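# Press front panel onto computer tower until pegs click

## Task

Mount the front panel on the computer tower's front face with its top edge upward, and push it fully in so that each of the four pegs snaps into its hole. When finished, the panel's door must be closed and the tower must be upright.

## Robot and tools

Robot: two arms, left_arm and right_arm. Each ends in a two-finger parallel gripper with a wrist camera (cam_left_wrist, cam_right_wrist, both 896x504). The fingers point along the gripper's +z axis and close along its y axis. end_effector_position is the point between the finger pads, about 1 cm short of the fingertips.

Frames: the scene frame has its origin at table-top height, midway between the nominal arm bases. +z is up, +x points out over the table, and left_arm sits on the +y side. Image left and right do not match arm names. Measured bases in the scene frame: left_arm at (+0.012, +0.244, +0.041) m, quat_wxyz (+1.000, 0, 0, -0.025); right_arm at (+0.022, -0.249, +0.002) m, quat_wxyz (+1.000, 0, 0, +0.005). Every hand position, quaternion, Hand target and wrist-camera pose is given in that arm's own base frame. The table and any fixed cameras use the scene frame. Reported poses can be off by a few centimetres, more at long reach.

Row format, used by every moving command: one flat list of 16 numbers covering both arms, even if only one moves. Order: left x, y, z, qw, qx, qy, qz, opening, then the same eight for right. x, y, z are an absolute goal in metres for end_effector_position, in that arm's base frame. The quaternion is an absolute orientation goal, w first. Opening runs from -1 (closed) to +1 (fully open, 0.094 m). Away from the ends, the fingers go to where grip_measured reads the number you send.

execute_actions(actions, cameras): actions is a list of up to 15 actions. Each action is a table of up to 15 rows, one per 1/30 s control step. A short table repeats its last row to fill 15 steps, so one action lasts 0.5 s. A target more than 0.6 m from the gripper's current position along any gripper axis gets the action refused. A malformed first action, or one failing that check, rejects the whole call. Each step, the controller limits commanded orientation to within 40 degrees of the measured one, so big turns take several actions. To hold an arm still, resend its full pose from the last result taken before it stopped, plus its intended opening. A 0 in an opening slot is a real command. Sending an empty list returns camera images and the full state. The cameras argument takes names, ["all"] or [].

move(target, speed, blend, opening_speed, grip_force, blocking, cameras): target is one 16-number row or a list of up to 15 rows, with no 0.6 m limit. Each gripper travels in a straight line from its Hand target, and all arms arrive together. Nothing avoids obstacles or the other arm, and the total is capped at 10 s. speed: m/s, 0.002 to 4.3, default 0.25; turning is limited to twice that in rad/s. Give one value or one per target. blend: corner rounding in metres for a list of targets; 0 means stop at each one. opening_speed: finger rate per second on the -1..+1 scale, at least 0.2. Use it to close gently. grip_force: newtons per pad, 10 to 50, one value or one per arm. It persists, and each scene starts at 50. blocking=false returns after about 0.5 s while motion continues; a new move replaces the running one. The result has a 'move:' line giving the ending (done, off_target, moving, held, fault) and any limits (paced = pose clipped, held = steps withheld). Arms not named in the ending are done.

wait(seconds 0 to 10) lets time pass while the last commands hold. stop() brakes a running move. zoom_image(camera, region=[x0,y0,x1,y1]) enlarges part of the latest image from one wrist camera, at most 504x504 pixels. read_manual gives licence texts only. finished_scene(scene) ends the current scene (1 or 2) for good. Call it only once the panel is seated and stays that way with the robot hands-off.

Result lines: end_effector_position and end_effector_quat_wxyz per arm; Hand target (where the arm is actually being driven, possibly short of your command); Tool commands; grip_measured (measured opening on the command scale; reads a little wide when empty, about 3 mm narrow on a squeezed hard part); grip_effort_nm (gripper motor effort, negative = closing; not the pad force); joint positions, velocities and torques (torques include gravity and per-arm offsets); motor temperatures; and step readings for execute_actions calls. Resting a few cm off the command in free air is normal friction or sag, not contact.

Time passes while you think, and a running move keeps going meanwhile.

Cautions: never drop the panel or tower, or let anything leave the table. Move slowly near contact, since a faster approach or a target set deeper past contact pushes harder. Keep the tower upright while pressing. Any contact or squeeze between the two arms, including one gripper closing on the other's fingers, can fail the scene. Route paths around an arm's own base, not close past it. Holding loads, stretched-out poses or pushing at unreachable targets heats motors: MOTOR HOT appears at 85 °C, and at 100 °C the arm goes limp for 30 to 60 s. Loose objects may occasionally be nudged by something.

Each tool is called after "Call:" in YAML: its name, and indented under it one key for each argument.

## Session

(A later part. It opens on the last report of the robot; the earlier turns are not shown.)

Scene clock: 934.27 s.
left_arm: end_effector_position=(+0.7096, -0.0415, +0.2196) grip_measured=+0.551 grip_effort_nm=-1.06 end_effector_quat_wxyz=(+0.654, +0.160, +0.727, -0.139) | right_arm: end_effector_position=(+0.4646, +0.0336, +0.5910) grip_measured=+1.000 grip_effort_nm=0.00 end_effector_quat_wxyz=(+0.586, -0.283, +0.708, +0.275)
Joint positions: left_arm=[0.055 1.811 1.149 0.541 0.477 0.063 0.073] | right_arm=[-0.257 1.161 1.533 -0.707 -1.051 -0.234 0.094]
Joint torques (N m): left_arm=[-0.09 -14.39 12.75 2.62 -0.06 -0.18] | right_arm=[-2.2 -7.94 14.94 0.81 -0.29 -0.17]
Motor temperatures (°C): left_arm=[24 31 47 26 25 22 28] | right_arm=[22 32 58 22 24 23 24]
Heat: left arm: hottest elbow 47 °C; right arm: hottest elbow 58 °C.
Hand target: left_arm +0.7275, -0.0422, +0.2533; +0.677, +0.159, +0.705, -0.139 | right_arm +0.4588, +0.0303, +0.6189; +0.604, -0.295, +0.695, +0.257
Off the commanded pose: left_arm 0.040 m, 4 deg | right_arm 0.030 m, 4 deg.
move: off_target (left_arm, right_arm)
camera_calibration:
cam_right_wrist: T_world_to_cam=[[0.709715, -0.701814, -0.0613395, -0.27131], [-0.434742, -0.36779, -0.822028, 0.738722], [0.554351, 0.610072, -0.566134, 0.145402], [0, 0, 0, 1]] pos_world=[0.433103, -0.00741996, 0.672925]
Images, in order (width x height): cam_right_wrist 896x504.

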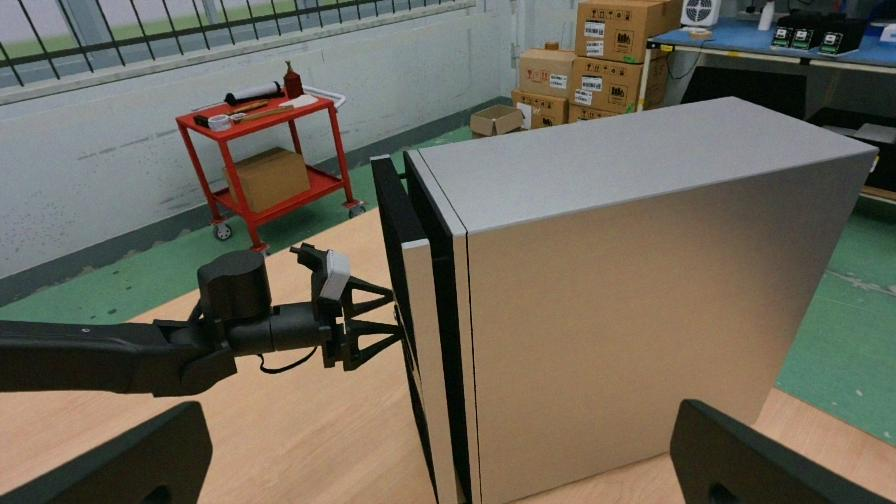

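Call:
move:
  target:
    - [0.740,-0.0445,0.254,0.6775,0.1590,0.7050,-0.1385,0.20,0.46,0.03,0.62,0.604,-0.295,0.695,0.257,1]
  speed: 0.02
  cameras: ["cam_right_wrist"]

Call:
zoom_image:
  camera: "cam_right_wrist"
  region: [320, 120, 500, 270]

Call:
zoom_image:
  camera: "cam_right_wrist"
  region: [340, 350, 500, 504]

Scene clock: 944.83 s.
left_arm: end_effector_position=(+0.7112, -0.0419, +0.2190) grip_measured=+0.551 grip_effort_nm=-1.06 end_effector_quat_wxyz=(+0.653, +0.161, +0.726, -0.140) | right_arm: end_effector_position=(+0.4646, +0.0336, +0.5910) grip_measured=+1.000 grip_effort_nm=0.00 end_effector_quat_wxyz=(+0.586, -0.283, +0.708, +0.275)
Joint positions: left_arm=[0.055 1.817 1.155 0.541 0.482 0.063 0.073] | right_arm=[-0.257 1.161 1.533 -0.707 -1.051 -0.234 0.094]
Joint torques (N m): left_arm=[-0.79 -13.86 14.2 2.1 -0.47 -0.19] | right_arm=[-1.49 -9 15.01 0.85 -0.29 -0.21]
Motor temperatures (°C): left_arm=[24 30 47 26 25 22 28] | right_arm=[22 32 58 22 24 23 24]
Heat: left arm: hottest elbow 47 °C; right arm: hottest elbow 58 °C.
Hand target: left_arm +0.7350, -0.0443, +0.2545; +0.678, +0.159, +0.705, -0.139 | right_arm +0.4588, +0.0303, +0.6189; +0.604, -0.295, +0.695, +0.257
Off the commanded pose: left_arm 0.045 m, 4 deg | right_arm 0.030 m, 4 deg.
move: off_target (left_arm, right_arm)
camera_calibration:
cam_right_wrist: T_world_to_cam=[[0.709715, -0.701814, -0.0613395, -0.27131], [-0.434742, -0.36779, -0.822028, 0.738722], [0.554351, 0.610072, -0.566134, 0.145402], [0, 0, 0, 1]] pos_world=[0.433103, -0.00741996, 0.672925]
Images, in order (width x height): cam_right_wrist 896x504.

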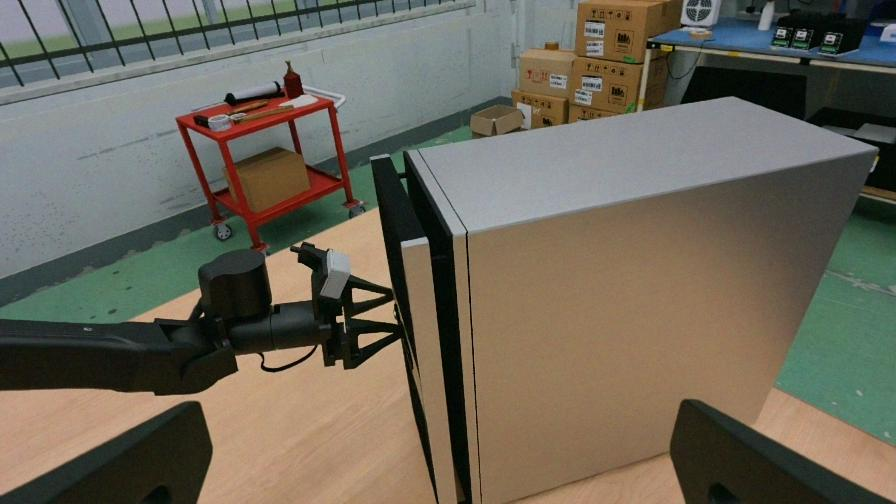

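Scaled by 2.800 from the camera's 896x504 image, which has a finer 1280x720 frame.

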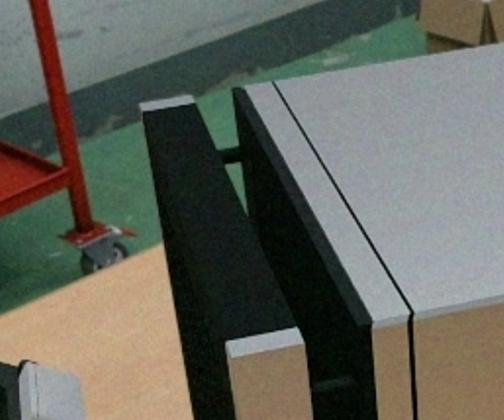

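Scaled by 3.150 from the camera's 896x504 image, which has a finer 1280x720 frame.

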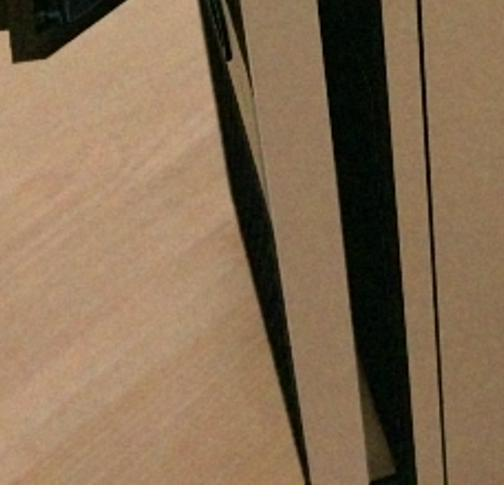

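Call:
move:
  target:
    - [0.740,-0.0445,0.254,0.6775,0.1590,0.7050,-0.1385,0.20,0.53,0.06,0.59,0.6925,-0.302,0.512,0.4076,1]
    - [0.740,-0.0445,0.254,0.6775,0.1590,0.7050,-0.1385,0.20,0.615,0.1425,0.5,0.6925,-0.302,0.512,0.4076,1]
  speed: 0.2
  blend: 0.03
  cameras: ["cam_right_wrist"]

Call:
zoom_image:
  camera: "cam_right_wrist"
  region: [300, 225, 480, 405]

Scene clock: 961.47 s.
left_arm: end_effector_position=(+0.7112, -0.0419, +0.2190) grip_measured=+0.551 grip_effort_nm=-1.06 end_effector_quat_wxyz=(+0.653, +0.161, +0.726, -0.140) | right_arm: end_effector_position=(+0.6170, +0.1384, +0.4761) grip_measured=+1.000 grip_effort_nm=0.00 end_effector_quat_wxyz=(+0.676, -0.286, +0.534, +0.419)
Joint positions: left_arm=[0.055 1.817 1.155 0.541 0.482 0.063 0.073] | right_arm=[-0.012 1.607 1.307 0.812 -0.998 0.505 0.094]
Joint torques (N m): left_arm=[-0.44 -13.8 14.11 2.24 -0.47 -0.17] | right_arm=[-0.67 -15.03 12.96 1.35 0.43 -0.2]
Motor temperatures (°C): left_arm=[24 30 47 26 25 22 28] | right_arm=[22 32 58 22 24 23 24]
Heat: left arm: hottest elbow 47 °C; right arm: hottest elbow 58 °C.
Hand target: left_arm +0.7350, -0.0443, +0.2545; +0.678, +0.159, +0.705, -0.139 | right_arm +0.6139, +0.1422, +0.4998; +0.693, -0.302, +0.512, +0.408
Off the commanded pose: left_arm 0.045 m, 4 deg | right_arm 0.024 m, 4 deg.
move: off_target (left_arm, right_arm)
camera_calibration:
cam_right_wrist: T_world_to_cam=[[0.864435, -0.497581, -0.0718695, -0.431751], [-0.145446, -0.110676, -0.983156, 0.611679], [0.481245, 0.860328, -0.168043, -0.246985], [0, 0, 0, 1]] pos_world=[0.581048, 0.0653553, 0.528842]
Images, in order (width x height): cam_right_wrist 896x504.

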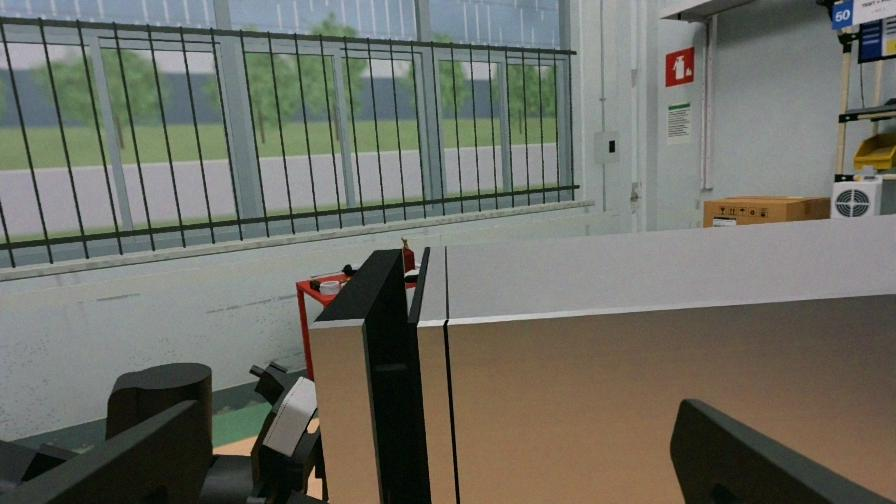

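Scaled by 2.800 from the camera's 896x504 image, which has a finer 1280x720 frame.

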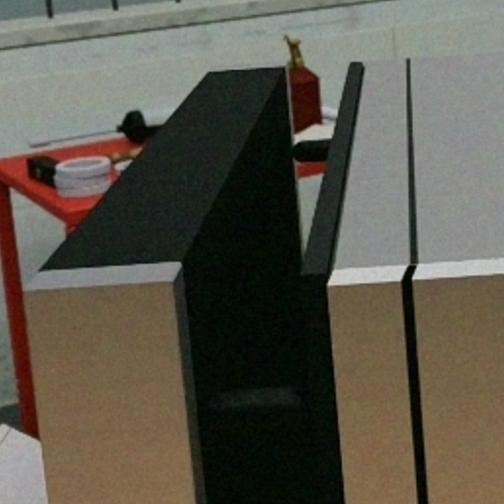

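Call:
move:
  target:
    - [0.715,-0.042,0.252,0.6775,0.1680,0.7050,-0.1300,0.20,0.615,0.1425,0.5,0.6925,-0.302,0.512,0.4076,1]
  speed: 0.03
  cameras: ["cam_right_wrist"]

Call:
zoom_image:
  camera: "cam_right_wrist"
  region: [300, 225, 480, 405]

Scene clock: 971.33 s.
left_arm: end_effector_position=(+0.7108, -0.0418, +0.2189) grip_measured=+0.551 grip_effort_nm=-1.06 end_effector_quat_wxyz=(+0.653, +0.162, +0.726, -0.140) | right_arm: end_effector_position=(+0.6170, +0.1384, +0.4761) grip_measured=+1.000 grip_effort_nm=0.00 end_effector_quat_wxyz=(+0.676, -0.286, +0.534, +0.419)
Joint positions: left_arm=[0.056 1.816 1.154 0.541 0.483 0.066 0.073] | right_arm=[-0.012 1.607 1.307 0.812 -0.998 0.505 0.094]
Joint torques (N m): left_arm=[0.03 -16.85 9.32 2.8 -0.27 0.02] | right_arm=[-0.44 -14.86 12.93 1.51 0.45 -0.19]
Motor temperatures (°C): left_arm=[24 29 47 26 25 22 28] | right_arm=[22 32 59 22 24 23 24]
Heat: left arm: hottest elbow 47 °C; right arm: hottest elbow 59 °C.
Hand target: left_arm +0.7140, -0.0420, +0.2519; +0.677, +0.168, +0.705, -0.130 | right_arm +0.6139, +0.1422, +0.4998; +0.693, -0.302, +0.512, +0.408
Off the commanded pose: left_arm 0.033 m, 4 deg | right_arm 0.024 m, 4 deg.
move: off_target (left_arm, right_arm)
camera_calibration:
cam_right_wrist: T_world_to_cam=[[0.864414, -0.497665, -0.0715425, -0.431855], [-0.145176, -0.110823, -0.98318, 0.611555], [0.481366, 0.86026, -0.168046, -0.247135], [0, 0, 0, 1]] pos_world=[0.581047, 0.0654556, 0.528842]
Images, in order (width x height): cam_right_wrist 896x504.

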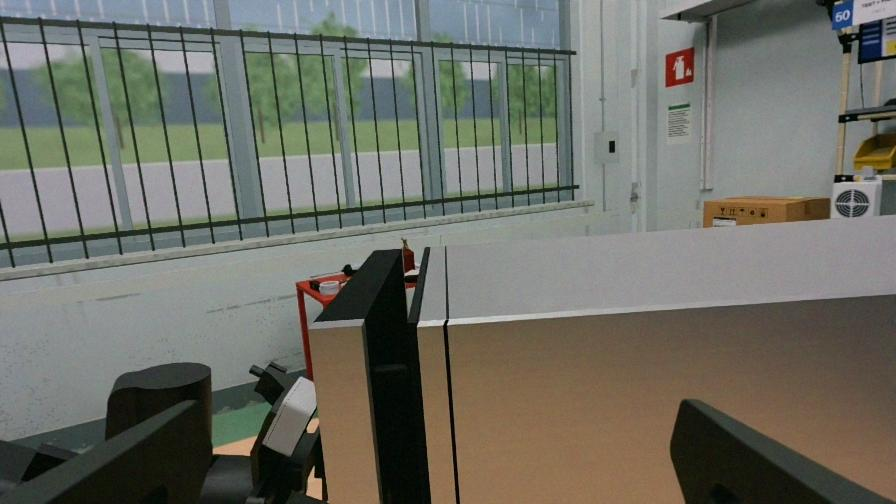

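Scaled by 2.800 from the camera's 896x504 image, which has a finer 1280x720 frame.

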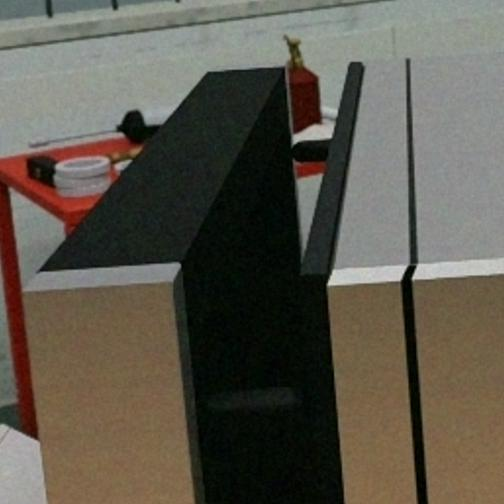

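Call:
move:
  target: [0.694,-0.034,0.254,0.6745,0.1580,0.7078,-0.1395,0.20,0.615,0.1425,0.5,0.6925,-0.302,0.512,0.4076,1]
  speed: 0.05
  cameras: ["cam_right_wrist"]

Scene clock: 997.47 s.
left_arm: end_effector_position=(+0.6930, -0.0386, +0.2156) grip_measured=+0.548 grip_effort_nm=-1.06 end_effector_quat_wxyz=(+0.648, +0.161, +0.731, -0.141) | right_arm: end_effector_position=(+0.6170, +0.1384, +0.4761) grip_measured=+1.000 grip_effort_nm=0.00 end_effector_quat_wxyz=(+0.676, -0.286, +0.534, +0.419)
Joint positions: left_arm=[0.063 1.779 1.099 0.541 0.491 0.067 0.073] | right_arm=[-0.012 1.607 1.307 0.812 -0.998 0.505 0.094]
Joint torques (N m): left_arm=[0.79 -17.32 8.53 3.23 0.21 -0.19] | right_arm=[-0.44 -14.86 12.85 1.59 0.46 -0.19]
Motor temperatures (°C): left_arm=[24 30 45 26 25 22 28] | right_arm=[22 33 61 22 24 23 24]
Heat: left arm: hottest elbow 45 °C; right arm: hottest elbow 61 °C.
Hand target: left_arm +0.6933, -0.0342, +0.2537; +0.674, +0.159, +0.708, -0.139 | right_arm +0.6139, +0.1422, +0.4998; +0.693, -0.302, +0.512, +0.408
Off the commanded pose: left_arm 0.039 m, 4 deg | right_arm 0.024 m, 4 deg.
move: off_target (left_arm, right_arm)
camera_calibration:
cam_right_wrist: T_world_to_cam=[[0.864381, -0.497777, -0.0711617, -0.43203], [-0.144852, -0.110973, -0.983211, 0.611393], [0.481523, 0.860176, -0.168027, -0.247231], [0, 0, 0, 1]] pos_world=[0.581047, 0.0654559, 0.528842]
Images, in order (width x height): cam_right_wrist 896x504.

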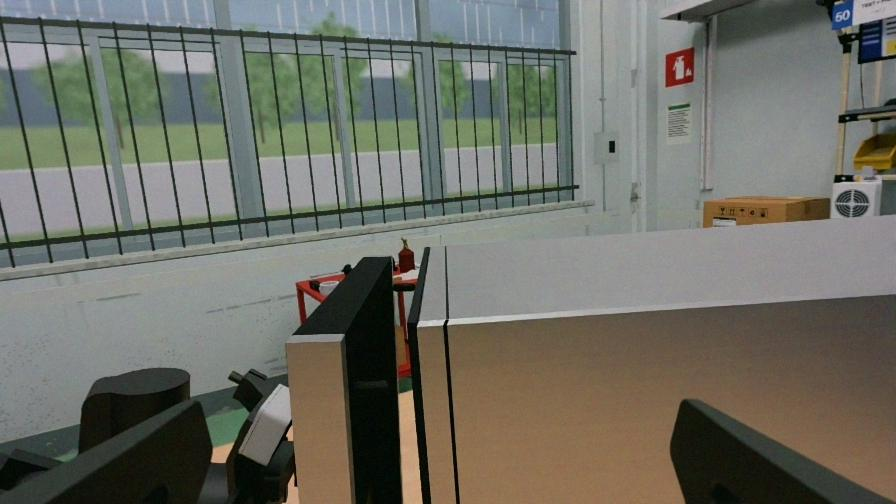

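Call:
zoom_image:
  camera: "cam_right_wrist"
  region: [270, 225, 480, 405]

Scaled by 2.400 from the camera's 896x504 image, which has a finer 1280x720 frame.

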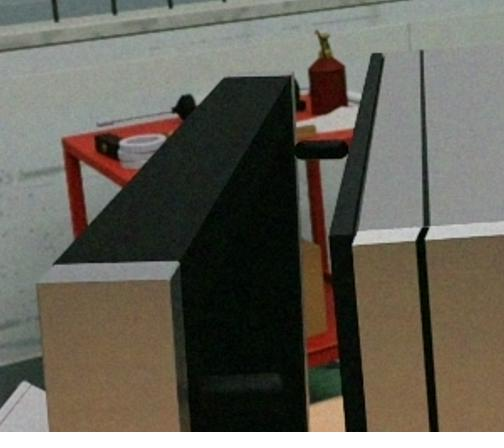

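Call:
move:
  target: [0.694,-0.034,0.261,0.6756,0.1650,0.7063,-0.1330,0.20,0.615,0.1425,0.5,0.6925,-0.302,0.512,0.4076,1]
  speed: 0.05
  cameras: ["cam_right_wrist"]

Call:
zoom_image:
  camera: "cam_right_wrist"
  region: [270, 225, 480, 405]

Scene clock: 1012.50 s.
left_arm: end_effector_position=(+0.6919, -0.0388, +0.2234) grip_measured=+0.548 grip_effort_nm=-1.06 end_effector_quat_wxyz=(+0.652, +0.163, +0.727, -0.140) | right_arm: end_effector_position=(+0.6170, +0.1384, +0.4761) grip_measured=+1.000 grip_effort_nm=0.00 end_effector_quat_wxyz=(+0.676, -0.286, +0.534, +0.419)
Joint positions: left_arm=[0.063 1.767 1.099 0.541 0.491 0.069 0.073] | right_arm=[-0.012 1.607 1.307 0.812 -0.998 0.505 0.094]
Joint torques (N m): left_arm=[1.14 -17.44 9.24 2.54 0.18 -0.03] | right_arm=[-1.08 -14.56 12.77 1.43 0.43 -0.21]
Motor temperatures (°C): left_arm=[24 30 45 26 25 22 28] | right_arm=[22 34 61 22 24 23 24]
Heat: left arm: hottest elbow 45 °C; right arm: hottest elbow 61 °C.
Hand target: left_arm +0.6932, -0.0342, +0.2608; +0.676, +0.165, +0.706, -0.133 | right_arm +0.6139, +0.1422, +0.4998; +0.693, -0.302, +0.512, +0.408
Off the commanded pose: left_arm 0.038 m, 4 deg | right_arm 0.024 m, 4 deg.
move: off_target (left_arm, right_arm)
camera_calibration:
cam_right_wrist: T_world_to_cam=[[0.864381, -0.497777, -0.0711617, -0.43203], [-0.144852, -0.110973, -0.983211, 0.611393], [0.481523, 0.860176, -0.168027, -0.247231], [0, 0, 0, 1]] pos_world=[0.581047, 0.0654559, 0.528842]
Images, in order (width x height): cam_right_wrist 896x504.

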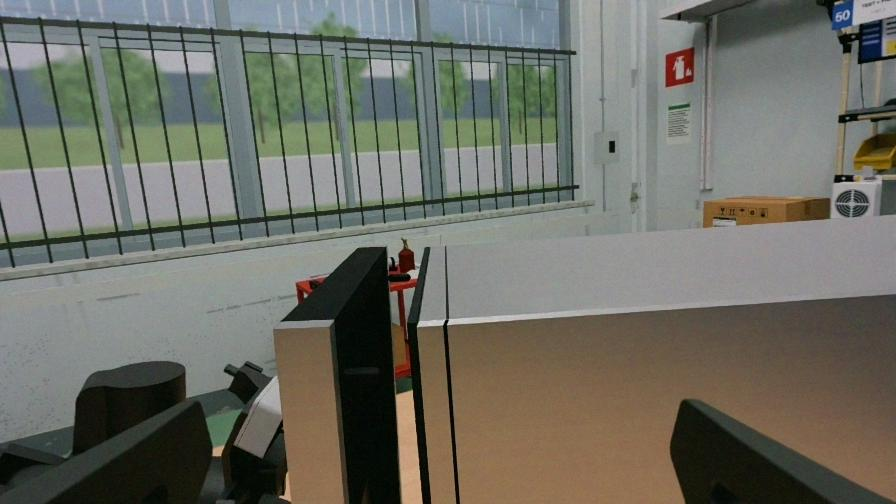

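Scaled by 2.400 from the camera's 896x504 image, which has a finer 1280x720 frame.

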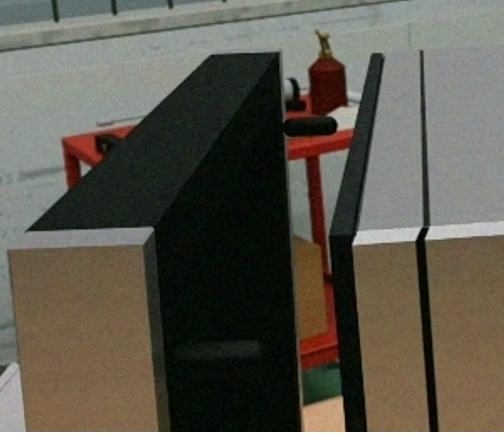

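Call:
move:
  target: [0.694,-0.032,0.2415,0.6760,0.1680,0.7055,-0.1305,0.20,0.615,0.1425,0.5,0.6925,-0.302,0.512,0.4076,1]
  speed: 0.05
  cameras: ["cam_right_wrist"]

Call:
zoom_image:
  camera: "cam_right_wrist"
  region: [270, 225, 480, 405]

Scene clock: 1027.67 s.
left_arm: end_effector_position=(+0.6896, -0.0369, +0.2235) grip_measured=+0.548 grip_effort_nm=-1.06 end_effector_quat_wxyz=(+0.658, +0.167, +0.722, -0.135) | right_arm: end_effector_position=(+0.6170, +0.1384, +0.4761) grip_measured=+1.000 grip_effort_nm=0.00 end_effector_quat_wxyz=(+0.676, -0.286, +0.534, +0.419)
Joint positions: left_arm=[0.067 1.767 1.089 0.566 0.495 0.078 0.073] | right_arm=[-0.012 1.607 1.307 0.812 -0.998 0.505 0.094]
Joint torques (N m): left_arm=[1.03 -14.74 8.75 3.4 0.19 -0.07] | right_arm=[-0.79 -15.38 12.86 1.59 0.43 -0.2]
Motor temperatures (°C): left_arm=[24 32 45 26 25 22 28] | right_arm=[22 34 61 22 24 23 24]
Heat: left arm: hottest elbow 45 °C; right arm: hottest elbow 61 °C.
Hand target: left_arm +0.6934, -0.0321, +0.2416; +0.676, +0.168, +0.706, -0.130 | right_arm +0.6139, +0.1422, +0.4998; +0.693, -0.302, +0.512, +0.408
Off the commanded pose: left_arm 0.019 m, 3 deg | right_arm 0.024 m, 4 deg.
move: off_target (left_arm, right_arm)
camera_calibration:
cam_right_wrist: T_world_to_cam=[[0.864381, -0.497777, -0.0711617, -0.43203], [-0.144852, -0.110973, -0.983211, 0.611393], [0.481523, 0.860176, -0.168027, -0.247231], [0, 0, 0, 1]] pos_world=[0.581047, 0.0654559, 0.528842]
Images, in order (width x height): cam_right_wrist 896x504.

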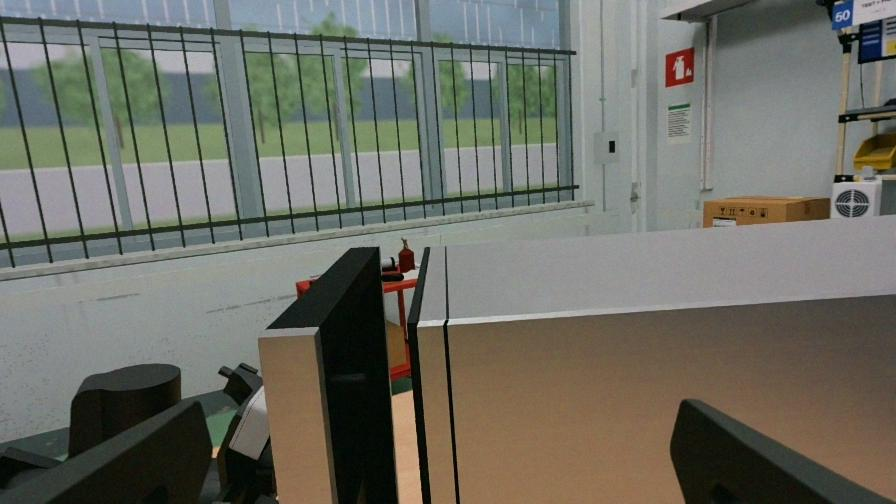

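Scaled by 2.400 from the camera's 896x504 image, which has a finer 1280x720 frame.

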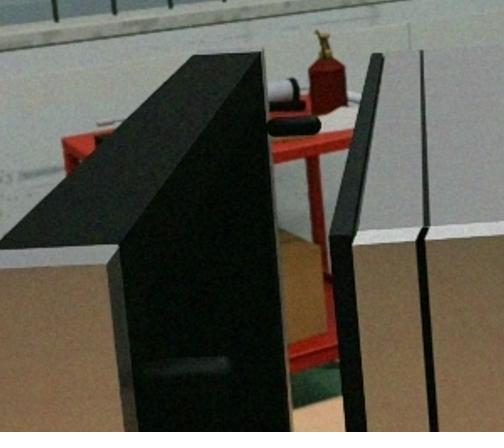

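Call:
move:
  target: [0.697,-0.034,0.2435,0.6665,0.1564,0.7174,-0.1296,0.20,0.615,0.1425,0.5,0.6925,-0.302,0.512,0.4076,1]
  speed: 0.05
  cameras: ["cam_right_wrist"]

Call:
zoom_image:
  camera: "cam_right_wrist"
  region: [270, 225, 480, 405]

Scene clock: 1039.10 s.
left_arm: end_effector_position=(+0.6906, -0.0332, +0.2181) grip_measured=+0.548 grip_effort_nm=-1.07 end_effector_quat_wxyz=(+0.651, +0.158, +0.732, -0.129) | right_arm: end_effector_position=(+0.6170, +0.1384, +0.4761) grip_measured=+1.000 grip_effort_nm=0.00 end_effector_quat_wxyz=(+0.676, -0.286, +0.534, +0.419)
Joint positions: left_arm=[0.067 1.767 1.089 0.543 0.471 0.078 0.073] | right_arm=[-0.012 1.607 1.307 0.812 -0.998 0.505 0.094]
Joint torques (N m): left_arm=[-0.09 -15.5 9.68 2.45 0.02 -0.13] | right_arm=[-0.91 -15.15 12.92 1.55 0.41 -0.23]
Motor temperatures (°C): left_arm=[24 32 45 26 25 22 28] | right_arm=[22 34 61 22 24 23 24]
Heat: left arm: hottest elbow 45 °C; right arm: hottest elbow 61 °C.
Hand target: left_arm +0.6962, -0.0341, +0.2437; +0.666, +0.156, +0.717, -0.130 | right_arm +0.6139, +0.1422, +0.4998; +0.693, -0.302, +0.512, +0.408
Off the commanded pose: left_arm 0.026 m, 2 deg | right_arm 0.024 m, 4 deg.
move: off_target (left_arm, right_arm)
camera_calibration:
cam_right_wrist: T_world_to_cam=[[0.864381, -0.497777, -0.0711617, -0.43203], [-0.144852, -0.110973, -0.983211, 0.611393], [0.481523, 0.860176, -0.168027, -0.247231], [0, 0, 0, 1]] pos_world=[0.581047, 0.0654559, 0.528842]
Images, in order (width x height): cam_right_wrist 896x504.

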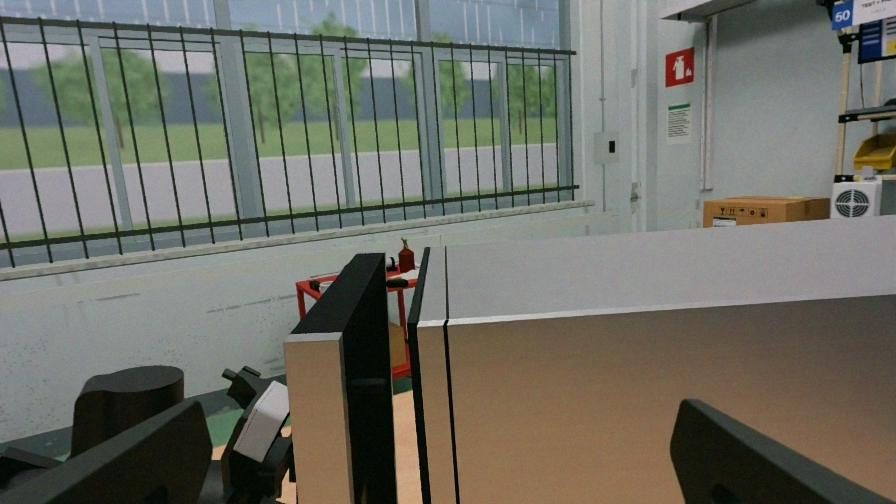

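Scaled by 2.400 from the camera's 896x504 image, which has a finer 1280x720 frame.

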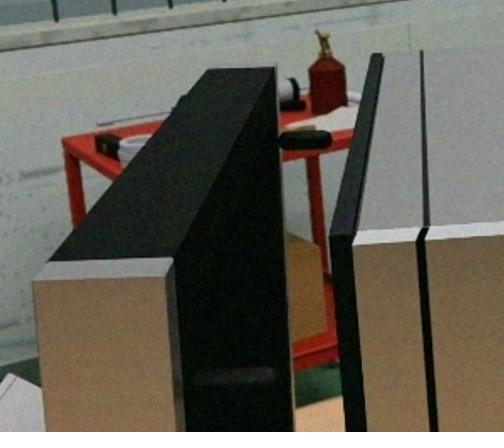

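Call:
move:
  target: [0.697,-0.034,0.2585,0.6653,0.1632,0.7160,-0.1349,0.20,0.615,0.1425,0.5,0.6925,-0.302,0.512,0.4076,1]
  speed: 0.05
  cameras: ["cam_right_wrist"]

Call:
zoom_image:
  camera: "cam_right_wrist"
  region: [270, 225, 480, 405]

Scene clock: 1047.57 s.
left_arm: end_effector_position=(+0.6880, -0.0361, +0.2094) grip_measured=+0.548 grip_effort_nm=-1.06 end_effector_quat_wxyz=(+0.636, +0.160, +0.742, -0.140) | right_arm: end_effector_position=(+0.6170, +0.1384, +0.4761) grip_measured=+1.000 grip_effort_nm=0.00 end_effector_quat_wxyz=(+0.676, -0.286, +0.534, +0.419)
Joint positions: left_arm=[0.067 1.767 1.089 0.504 0.489 0.078 0.073] | right_arm=[-0.012 1.607 1.307 0.812 -0.998 0.505 0.094]
Joint torques (N m): left_arm=[0.32 -17.26 10.73 2.37 0.24 -0.07] | right_arm=[-0.79 -15.15 12.94 1.66 0.46 -0.21]
Motor temperatures (°C): left_arm=[24 32 45 26 24 22 28] | right_arm=[22 34 61 22 24 23 24]
Heat: left arm: hottest elbow 45 °C; right arm: hottest elbow 61 °C.
Hand target: left_arm +0.6948, -0.0342, +0.2583; +0.665, +0.163, +0.716, -0.135 | right_arm +0.6139, +0.1422, +0.4998; +0.693, -0.302, +0.512, +0.408
Off the commanded pose: left_arm 0.050 m, 5 deg | right_arm 0.024 m, 4 deg.
move: off_target (left_arm, right_arm)
camera_calibration:
cam_right_wrist: T_world_to_cam=[[0.864381, -0.497777, -0.0711617, -0.43203], [-0.144852, -0.110973, -0.983211, 0.611393], [0.481523, 0.860176, -0.168027, -0.247231], [0, 0, 0, 1]] pos_world=[0.581047, 0.0654559, 0.528842]
Images, in order (width x height): cam_right_wrist 896x504.

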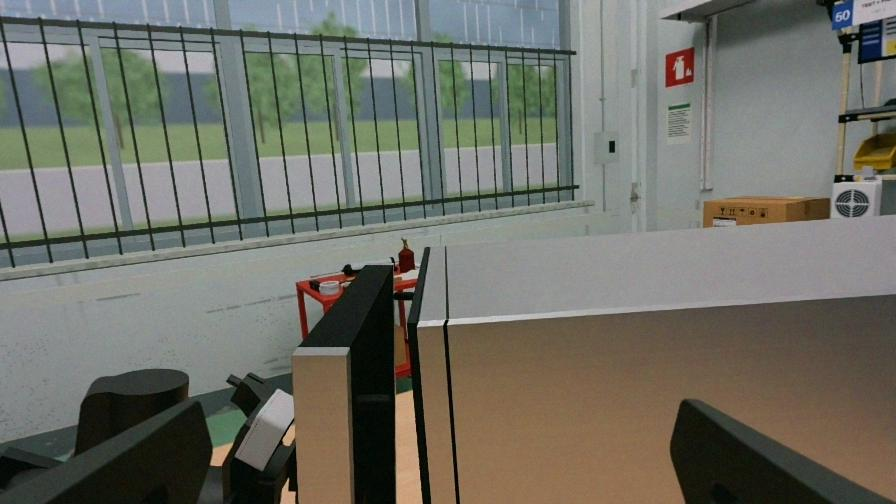

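Scaled by 2.400 from the camera's 896x504 image, which has a finer 1280x720 frame.

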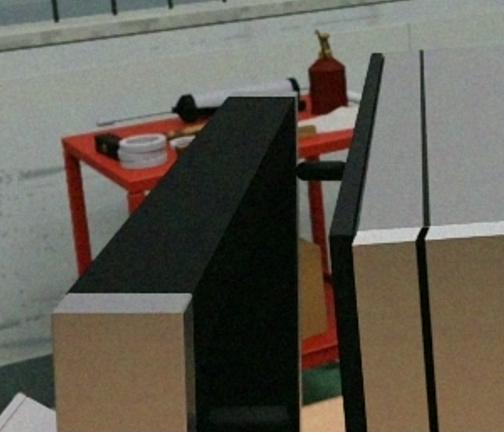

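Call:
move:
  target: [0.697,-0.034,0.2585,0.6734,0.1614,0.7085,-0.1365,0.20,0.615,0.1425,0.5,0.6925,-0.302,0.512,0.4076,1]
  speed: 0.05

Scene clock: 1054.23 s.
left_arm: end_effector_position=(+0.6882, -0.0364, +0.2130) grip_measured=+0.548 grip_effort_nm=-1.06 end_effector_quat_wxyz=(+0.640, +0.161, +0.738, -0.139) | right_arm: end_effector_position=(+0.6170, +0.1384, +0.4761) grip_measured=+1.000 grip_effort_nm=0.00 end_effector_quat_wxyz=(+0.676, -0.286, +0.534, +0.419)
Joint positions: left_arm=[0.067 1.765 1.089 0.515 0.491 0.078 0.073] | right_arm=[-0.012 1.607 1.307 0.812 -0.998 0.505 0.094]
Joint torques (N m): left_arm=[0.44 -16.32 10.28 3.33 0.21 -0.21] | right_arm=[-0.97 -14.97 12.9 1.43 0.42 -0.21]
Motor temperatures (°C): left_arm=[24 32 45 26 24 22 28] | right_arm=[22 34 61 22 24 23 24]
Heat: left arm: hottest elbow 45 °C; right arm: hottest elbow 61 °C.
Hand target: left_arm +0.6949, -0.0342, +0.2584; +0.673, +0.162, +0.708, -0.137 | right_arm +0.6139, +0.1422, +0.4998; +0.693, -0.302, +0.512, +0.408
Off the commanded pose: left_arm 0.046 m, 5 deg | right_arm 0.024 m, 4 deg.
move: off_target (left_arm, right_arm)

Call:
move:
  target: [0.697,-0.034,0.2585,0.6821,0.1596,0.7002,-0.1383,0.20,0.615,0.1425,0.5,0.6925,-0.302,0.512,0.4076,1]
  speed: 0.05
  cameras: ["cam_right_wrist"]

Call:
zoom_image:
  camera: "cam_right_wrist"
  region: [270, 225, 480, 405]

Scene clock: 1062.00 s.
left_arm: end_effector_position=(+0.6894, -0.0366, +0.2227) grip_measured=+0.548 grip_effort_nm=-1.06 end_effector_quat_wxyz=(+0.655, +0.164, +0.725, -0.137) | right_arm: end_effector_position=(+0.6170, +0.1384, +0.4761) grip_measured=+1.000 grip_effort_nm=0.00 end_effector_quat_wxyz=(+0.676, -0.286, +0.534, +0.419)
Joint positions: left_arm=[0.067 1.765 1.089 0.558 0.493 0.072 0.073] | right_arm=[-0.012 1.607 1.307 0.812 -0.998 0.505 0.094]
Joint torques (N m): left_arm=[-0.03 -15.5 9.84 3.38 0.16 -0.26] | right_arm=[-0.79 -15.33 12.98 1.52 0.4 -0.18]
Motor temperatures (°C): left_arm=[24 32 45 26 24 22 28] | right_arm=[22 34 61 22 24 23 24]
Heat: left arm: hottest elbow 45 °C; right arm: hottest elbow 61 °C.
Hand target: left_arm +0.6955, -0.0341, +0.2584; +0.682, +0.160, +0.700, -0.138 | right_arm +0.6139, +0.1422, +0.4998; +0.693, -0.302, +0.512, +0.408
Off the commanded pose: left_arm 0.037 m, 4 deg | right_arm 0.024 m, 4 deg.
move: off_target (left_arm, right_arm)
camera_calibration:
cam_right_wrist: T_world_to_cam=[[0.864381, -0.497777, -0.0711617, -0.43203], [-0.144852, -0.110973, -0.983211, 0.611393], [0.481523, 0.860176, -0.168027, -0.247231], [0, 0, 0, 1]] pos_world=[0.581047, 0.0654559, 0.528842]
Images, in order (width x height): cam_right_wrist 896x504.

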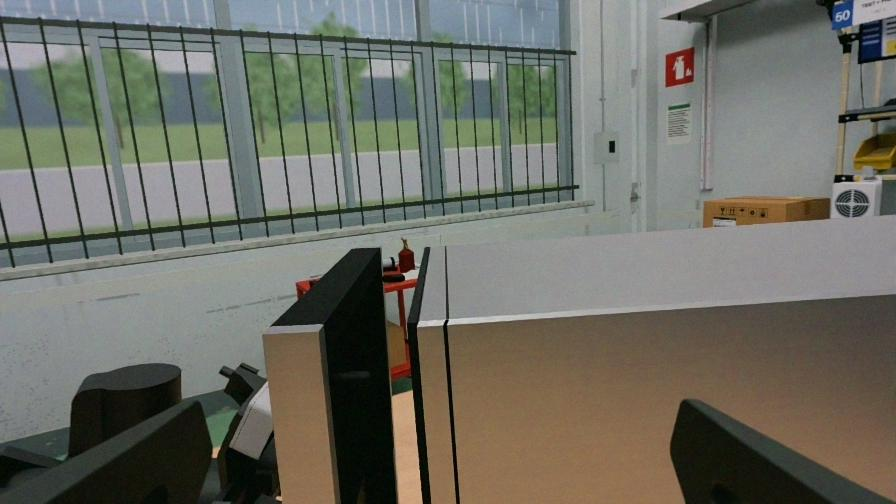

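Scaled by 2.400 from the camera's 896x504 image, which has a finer 1280x720 frame.

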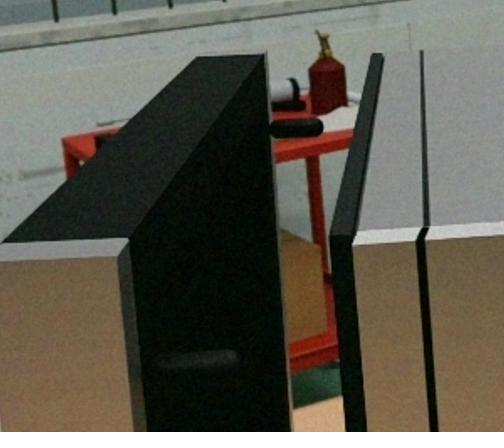

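Call:
move:
  target: [0.699,-0.029,0.2565,0.6783,0.1604,0.7038,-0.1376,0.20,0.615,0.1425,0.5,0.6925,-0.302,0.512,0.4076,1]
  speed: 0.05
  cameras: ["cam_right_wrist"]

Call:
zoom_image:
  camera: "cam_right_wrist"
  region: [270, 225, 480, 405]

Scene clock: 1076.30 s.
left_arm: end_effector_position=(+0.6891, -0.0336, +0.2228) grip_measured=+0.548 grip_effort_nm=-1.06 end_effector_quat_wxyz=(+0.655, +0.164, +0.724, -0.138) | right_arm: end_effector_position=(+0.6170, +0.1384, +0.4761) grip_measured=+1.000 grip_effort_nm=0.00 end_effector_quat_wxyz=(+0.676, -0.286, +0.534, +0.419)
Joint positions: left_arm=[0.073 1.765 1.089 0.558 0.501 0.072 0.073] | right_arm=[-0.012 1.607 1.307 0.812 -0.998 0.505 0.094]
Joint torques (N m): left_arm=[0.67 -15.44 10.5 2.77 0.21 -0.19] | right_arm=[-0.62 -15.44 12.82 1.43 0.44 -0.18]
Motor temperatures (°C): left_arm=[24 31 45 26 24 22 28] | right_arm=[22 34 60 22 24 23 24]
Heat: left arm: hottest elbow 45 °C; right arm: hottest elbow 60 °C.
Hand target: left_arm +0.6974, -0.0289, +0.2566; +0.678, +0.161, +0.704, -0.137 | right_arm +0.6139, +0.1422, +0.4998; +0.693, -0.302, +0.512, +0.408
Off the commanded pose: left_arm 0.035 m, 4 deg | right_arm 0.024 m, 4 deg.
move: off_target (left_arm, right_arm)
camera_calibration:
cam_right_wrist: T_world_to_cam=[[0.864381, -0.497777, -0.0711617, -0.43203], [-0.144852, -0.110973, -0.983211, 0.611393], [0.481523, 0.860176, -0.168027, -0.247231], [0, 0, 0, 1]] pos_world=[0.581047, 0.0654559, 0.528842]
Images, in order (width x height): cam_right_wrist 896x504.

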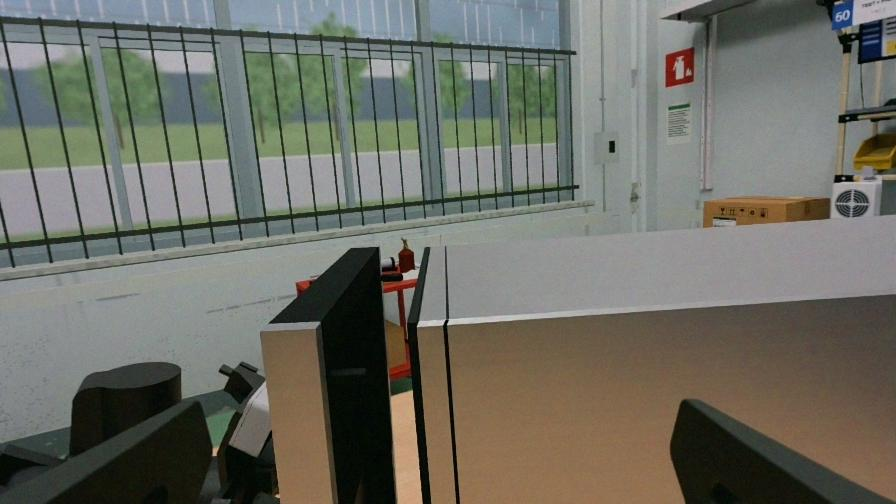

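Scaled by 2.400 from the camera's 896x504 image, which has a finer 1280x720 frame.

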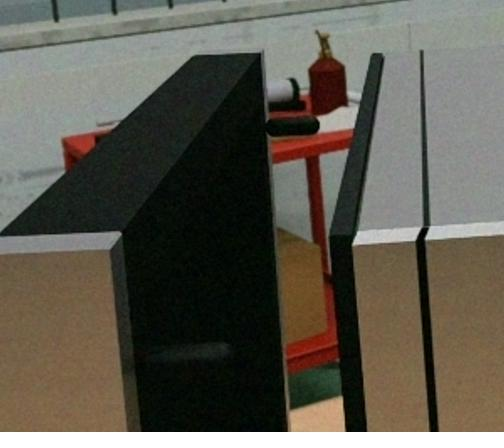

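Call:
move:
  target: [0.716,-0.0405,0.2465,0.6783,0.1604,0.7038,-0.1376,0.20,0.615,0.1425,0.5,0.6925,-0.302,0.512,0.4076,1]
  speed: 0.04
  cameras: ["cam_right_wrist"]

Call:
zoom_image:
  camera: "cam_right_wrist"
  region: [270, 225, 480, 405]

Scene clock: 1086.43 s.
left_arm: end_effector_position=(+0.6953, -0.0372, +0.2050) grip_measured=+0.548 grip_effort_nm=-1.06 end_effector_quat_wxyz=(+0.647, +0.160, +0.733, -0.137) | right_arm: end_effector_position=(+0.6170, +0.1384, +0.4761) grip_measured=+1.000 grip_effort_nm=0.00 end_effector_quat_wxyz=(+0.676, -0.286, +0.534, +0.419)
Joint positions: left_arm=[0.063 1.799 1.098 0.558 0.482 0.072 0.073] | right_arm=[-0.012 1.607 1.307 0.812 -0.998 0.505 0.094]
Joint torques (N m): left_arm=[-0.09 -14.92 12.3 3.25 0.03 -0.21] | right_arm=[-1.2 -15.27 12.79 1.51 0.46 -0.18]
Motor temperatures (°C): left_arm=[24 31 46 26 24 22 28] | right_arm=[22 34 60 22 24 23 24]
Heat: left arm: hottest elbow 46 °C; right arm: hottest elbow 60 °C.
Hand target: left_arm +0.7121, -0.0405, +0.2469; +0.678, +0.161, +0.704, -0.138 | right_arm +0.6139, +0.1422, +0.4998; +0.693, -0.302, +0.512, +0.408
Off the commanded pose: left_arm 0.046 m, 5 deg | right_arm 0.024 m, 4 deg.
move: off_target (left_arm, right_arm)
camera_calibration:
cam_right_wrist: T_world_to_cam=[[0.864381, -0.497777, -0.0711617, -0.43203], [-0.144852, -0.110973, -0.983211, 0.611393], [0.481523, 0.860176, -0.168027, -0.247231], [0, 0, 0, 1]] pos_world=[0.581047, 0.0654559, 0.528842]
Images, in order (width x height): cam_right_wrist 896x504.

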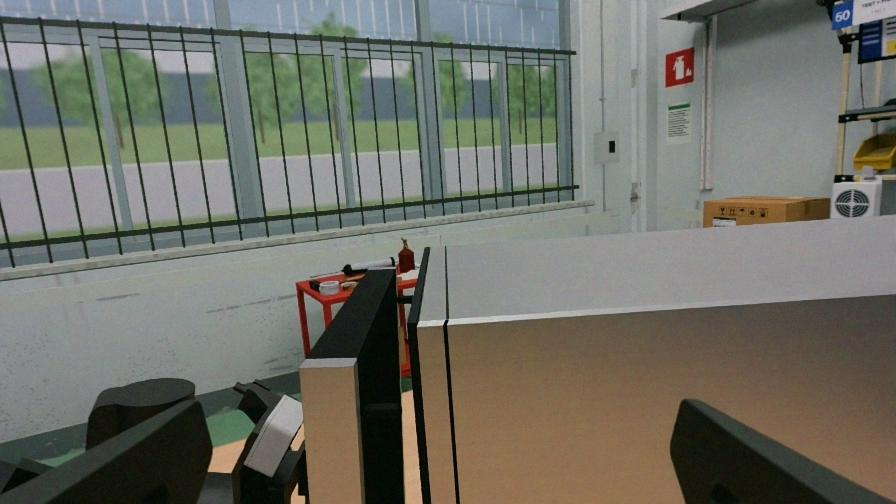

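Scaled by 2.400 from the camera's 896x504 image, which has a finer 1280x720 frame.

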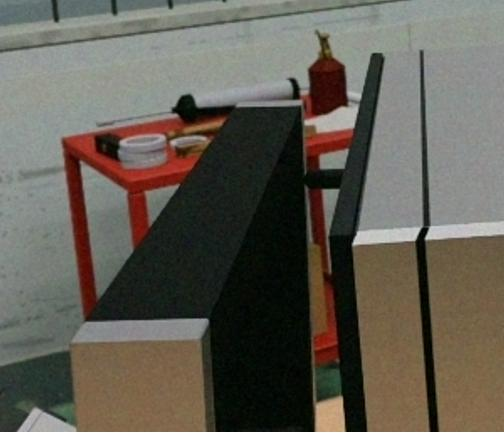

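Call:
move:
  target: [0.713,-0.0375,0.266,0.6783,0.1604,0.7038,-0.1376,0.20,0.615,0.1425,0.5,0.6925,-0.302,0.512,0.4076,1]
  speed: 0.04
  cameras: ["cam_right_wrist"]

Call:
zoom_image:
  camera: "cam_right_wrist"
  region: [270, 225, 480, 405]

Scene clock: 1094.87 s.
left_arm: end_effector_position=(+0.6961, -0.0374, +0.2048) grip_measured=+0.548 grip_effort_nm=-1.06 end_effector_quat_wxyz=(+0.642, +0.159, +0.737, -0.139) | right_arm: end_effector_position=(+0.6170, +0.1384, +0.4761) grip_measured=+1.000 grip_effort_nm=0.00 end_effector_quat_wxyz=(+0.676, -0.286, +0.534, +0.419)
Joint positions: left_arm=[0.063 1.797 1.104 0.539 0.484 0.072 0.073] | right_arm=[-0.012 1.607 1.307 0.812 -0.998 0.505 0.094]
Joint torques (N m): left_arm=[0.21 -17.67 12.27 2.29 0.22 -0.21] | right_arm=[-1.08 -14.45 12.86 1.35 0.43 -0.2]
Motor temperatures (°C): left_arm=[24 31 45 26 24 22 28] | right_arm=[22 34 60 22 24 23 24]
Heat: left arm: hottest elbow 45 °C; right arm: hottest elbow 60 °C.
Hand target: left_arm +0.7082, -0.0376, +0.2661; +0.678, +0.161, +0.703, -0.138 | right_arm +0.6139, +0.1422, +0.4998; +0.693, -0.302, +0.512, +0.408
Off the commanded pose: left_arm 0.064 m, 6 deg | right_arm 0.024 m, 4 deg.
move: off_target (left_arm, right_arm)
camera_calibration:
cam_right_wrist: T_world_to_cam=[[0.864381, -0.497777, -0.0711617, -0.43203], [-0.144852, -0.110973, -0.983211, 0.611393], [0.481523, 0.860176, -0.168027, -0.247231], [0, 0, 0, 1]] pos_world=[0.581047, 0.0654559, 0.528842]
Images, in order (width x height): cam_right_wrist 896x504.

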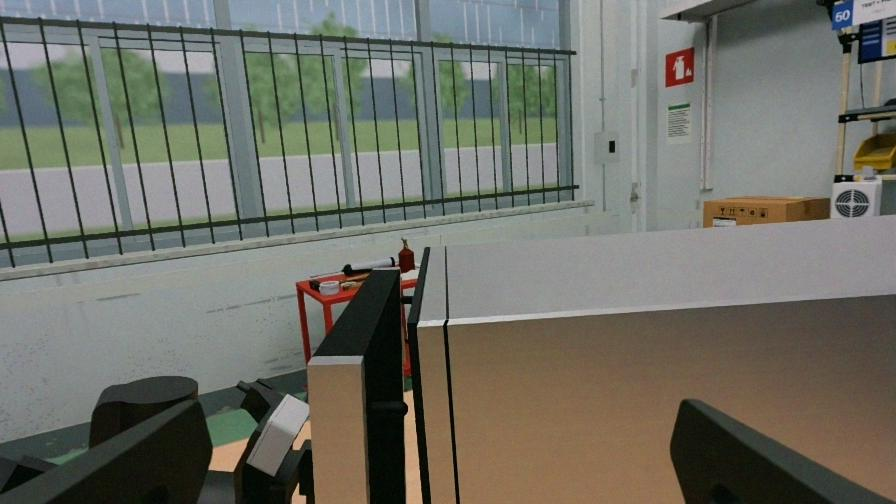

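Scaled by 2.400 from the camera's 896x504 image, which has a finer 1280x720 frame.

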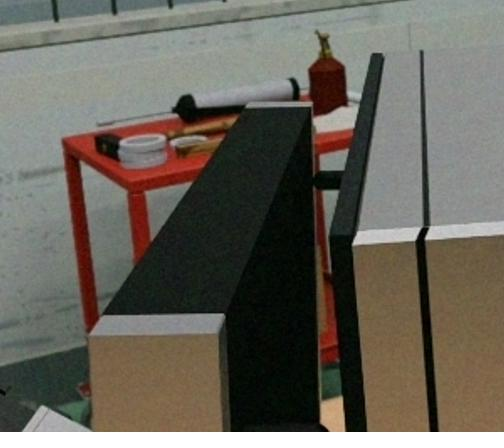

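Call:
move:
  target: [0.706,-0.035,0.264,0.6961,0.1565,0.6864,-0.1412,0.20,0.615,0.1425,0.5,0.6925,-0.302,0.512,0.4076,1]
  speed: 0.04
  cameras: ["cam_right_wrist"]

Call:
zoom_image:
  camera: "cam_right_wrist"
  region: [270, 225, 480, 405]

Scene clock: 1104.60 s.
left_arm: end_effector_position=(+0.6971, -0.0385, +0.2228) grip_measured=+0.548 grip_effort_nm=-1.06 end_effector_quat_wxyz=(+0.666, +0.160, +0.714, -0.141) | right_arm: end_effector_position=(+0.6170, +0.1384, +0.4761) grip_measured=+1.000 grip_effort_nm=0.00 end_effector_quat_wxyz=(+0.676, -0.286, +0.534, +0.419)
Joint positions: left_arm=[0.063 1.794 1.104 0.608 0.491 0.051 0.073] | right_arm=[-0.012 1.607 1.307 0.812 -0.998 0.505 0.094]
Joint torques (N m): left_arm=[0.5 -16.26 10.25 3.36 0.13 -0.28] | right_arm=[-1.08 -15.27 12.75 1.51 0.46 -0.14]
Motor temperatures (°C): left_arm=[24 31 45 26 24 22 28] | right_arm=[22 34 60 22 24 23 24]
Heat: left arm: hottest elbow 45 °C; right arm: hottest elbow 60 °C.
Hand target: left_arm +0.7039, -0.0351, +0.2638; +0.696, +0.157, +0.687, -0.141 | right_arm +0.6139, +0.1422, +0.4998; +0.693, -0.302, +0.512, +0.408
Off the commanded pose: left_arm 0.042 m, 5 deg | right_arm 0.024 m, 4 deg.
move: off_target (left_arm, right_arm)
camera_calibration:
cam_right_wrist: T_world_to_cam=[[0.864381, -0.497777, -0.0711617, -0.43203], [-0.144852, -0.110973, -0.983211, 0.611393], [0.481523, 0.860176, -0.168027, -0.247231], [0, 0, 0, 1]] pos_world=[0.581047, 0.0654559, 0.528842]
Images, in order (width x height): cam_right_wrist 896x504.

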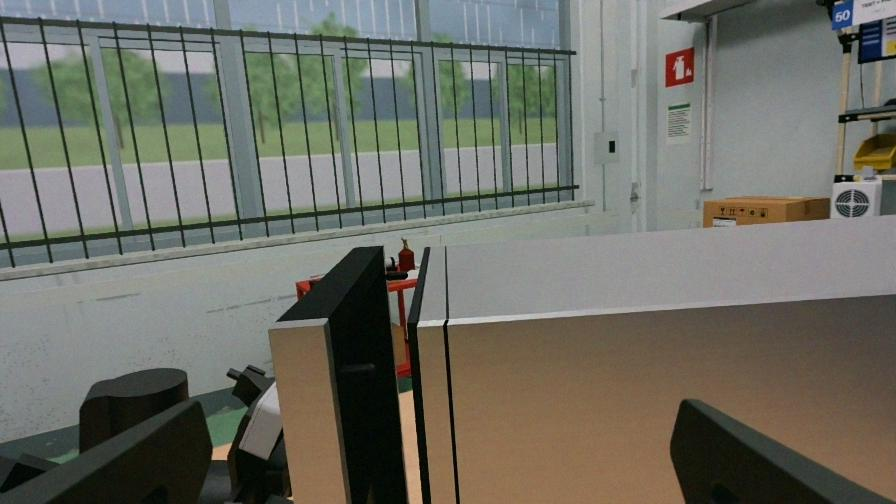

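Scaled by 2.400 from the camera's 896x504 image, which has a finer 1280x720 frame.

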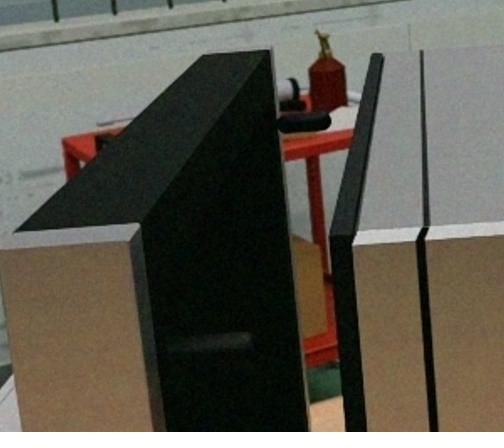

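Call:
move:
  target: [0.706,-0.035,0.264,0.6804,0.1637,0.7019,-0.1345,0.20,0.615,0.1425,0.5,0.6925,-0.302,0.512,0.4076,1]
  speed: 0.04

Scene clock: 1111.57 s.
left_arm: end_effector_position=(+0.6956, -0.0386, +0.2128) grip_measured=+0.548 grip_effort_nm=-1.06 end_effector_quat_wxyz=(+0.649, +0.159, +0.730, -0.143) | right_arm: end_effector_position=(+0.6170, +0.1384, +0.4761) grip_measured=+1.000 grip_effort_nm=0.00 end_effector_quat_wxyz=(+0.676, -0.286, +0.534, +0.419)
Joint positions: left_arm=[0.063 1.791 1.104 0.555 0.491 0.061 0.073] | right_arm=[-0.012 1.607 1.307 0.812 -0.998 0.505 0.094]
Joint torques (N m): left_arm=[0.56 -17.03 11.02 2.3 0.07 -0.01] | right_arm=[-1.08 -14.62 12.82 1.46 0.44 -0.21]
Motor temperatures (°C): left_arm=[24 31 45 26 24 22 28] | right_arm=[22 34 60 22 24 23 24]
Heat: left arm: hottest elbow 45 °C; right arm: hottest elbow 60 °C.
Hand target: left_arm +0.7032, -0.0352, +0.2638; +0.680, +0.164, +0.702, -0.134 | right_arm +0.6139, +0.1422, +0.4998; +0.693, -0.302, +0.512, +0.408
Off the commanded pose: left_arm 0.052 m, 5 deg | right_arm 0.024 m, 4 deg.
move: off_target (left_arm, right_arm)


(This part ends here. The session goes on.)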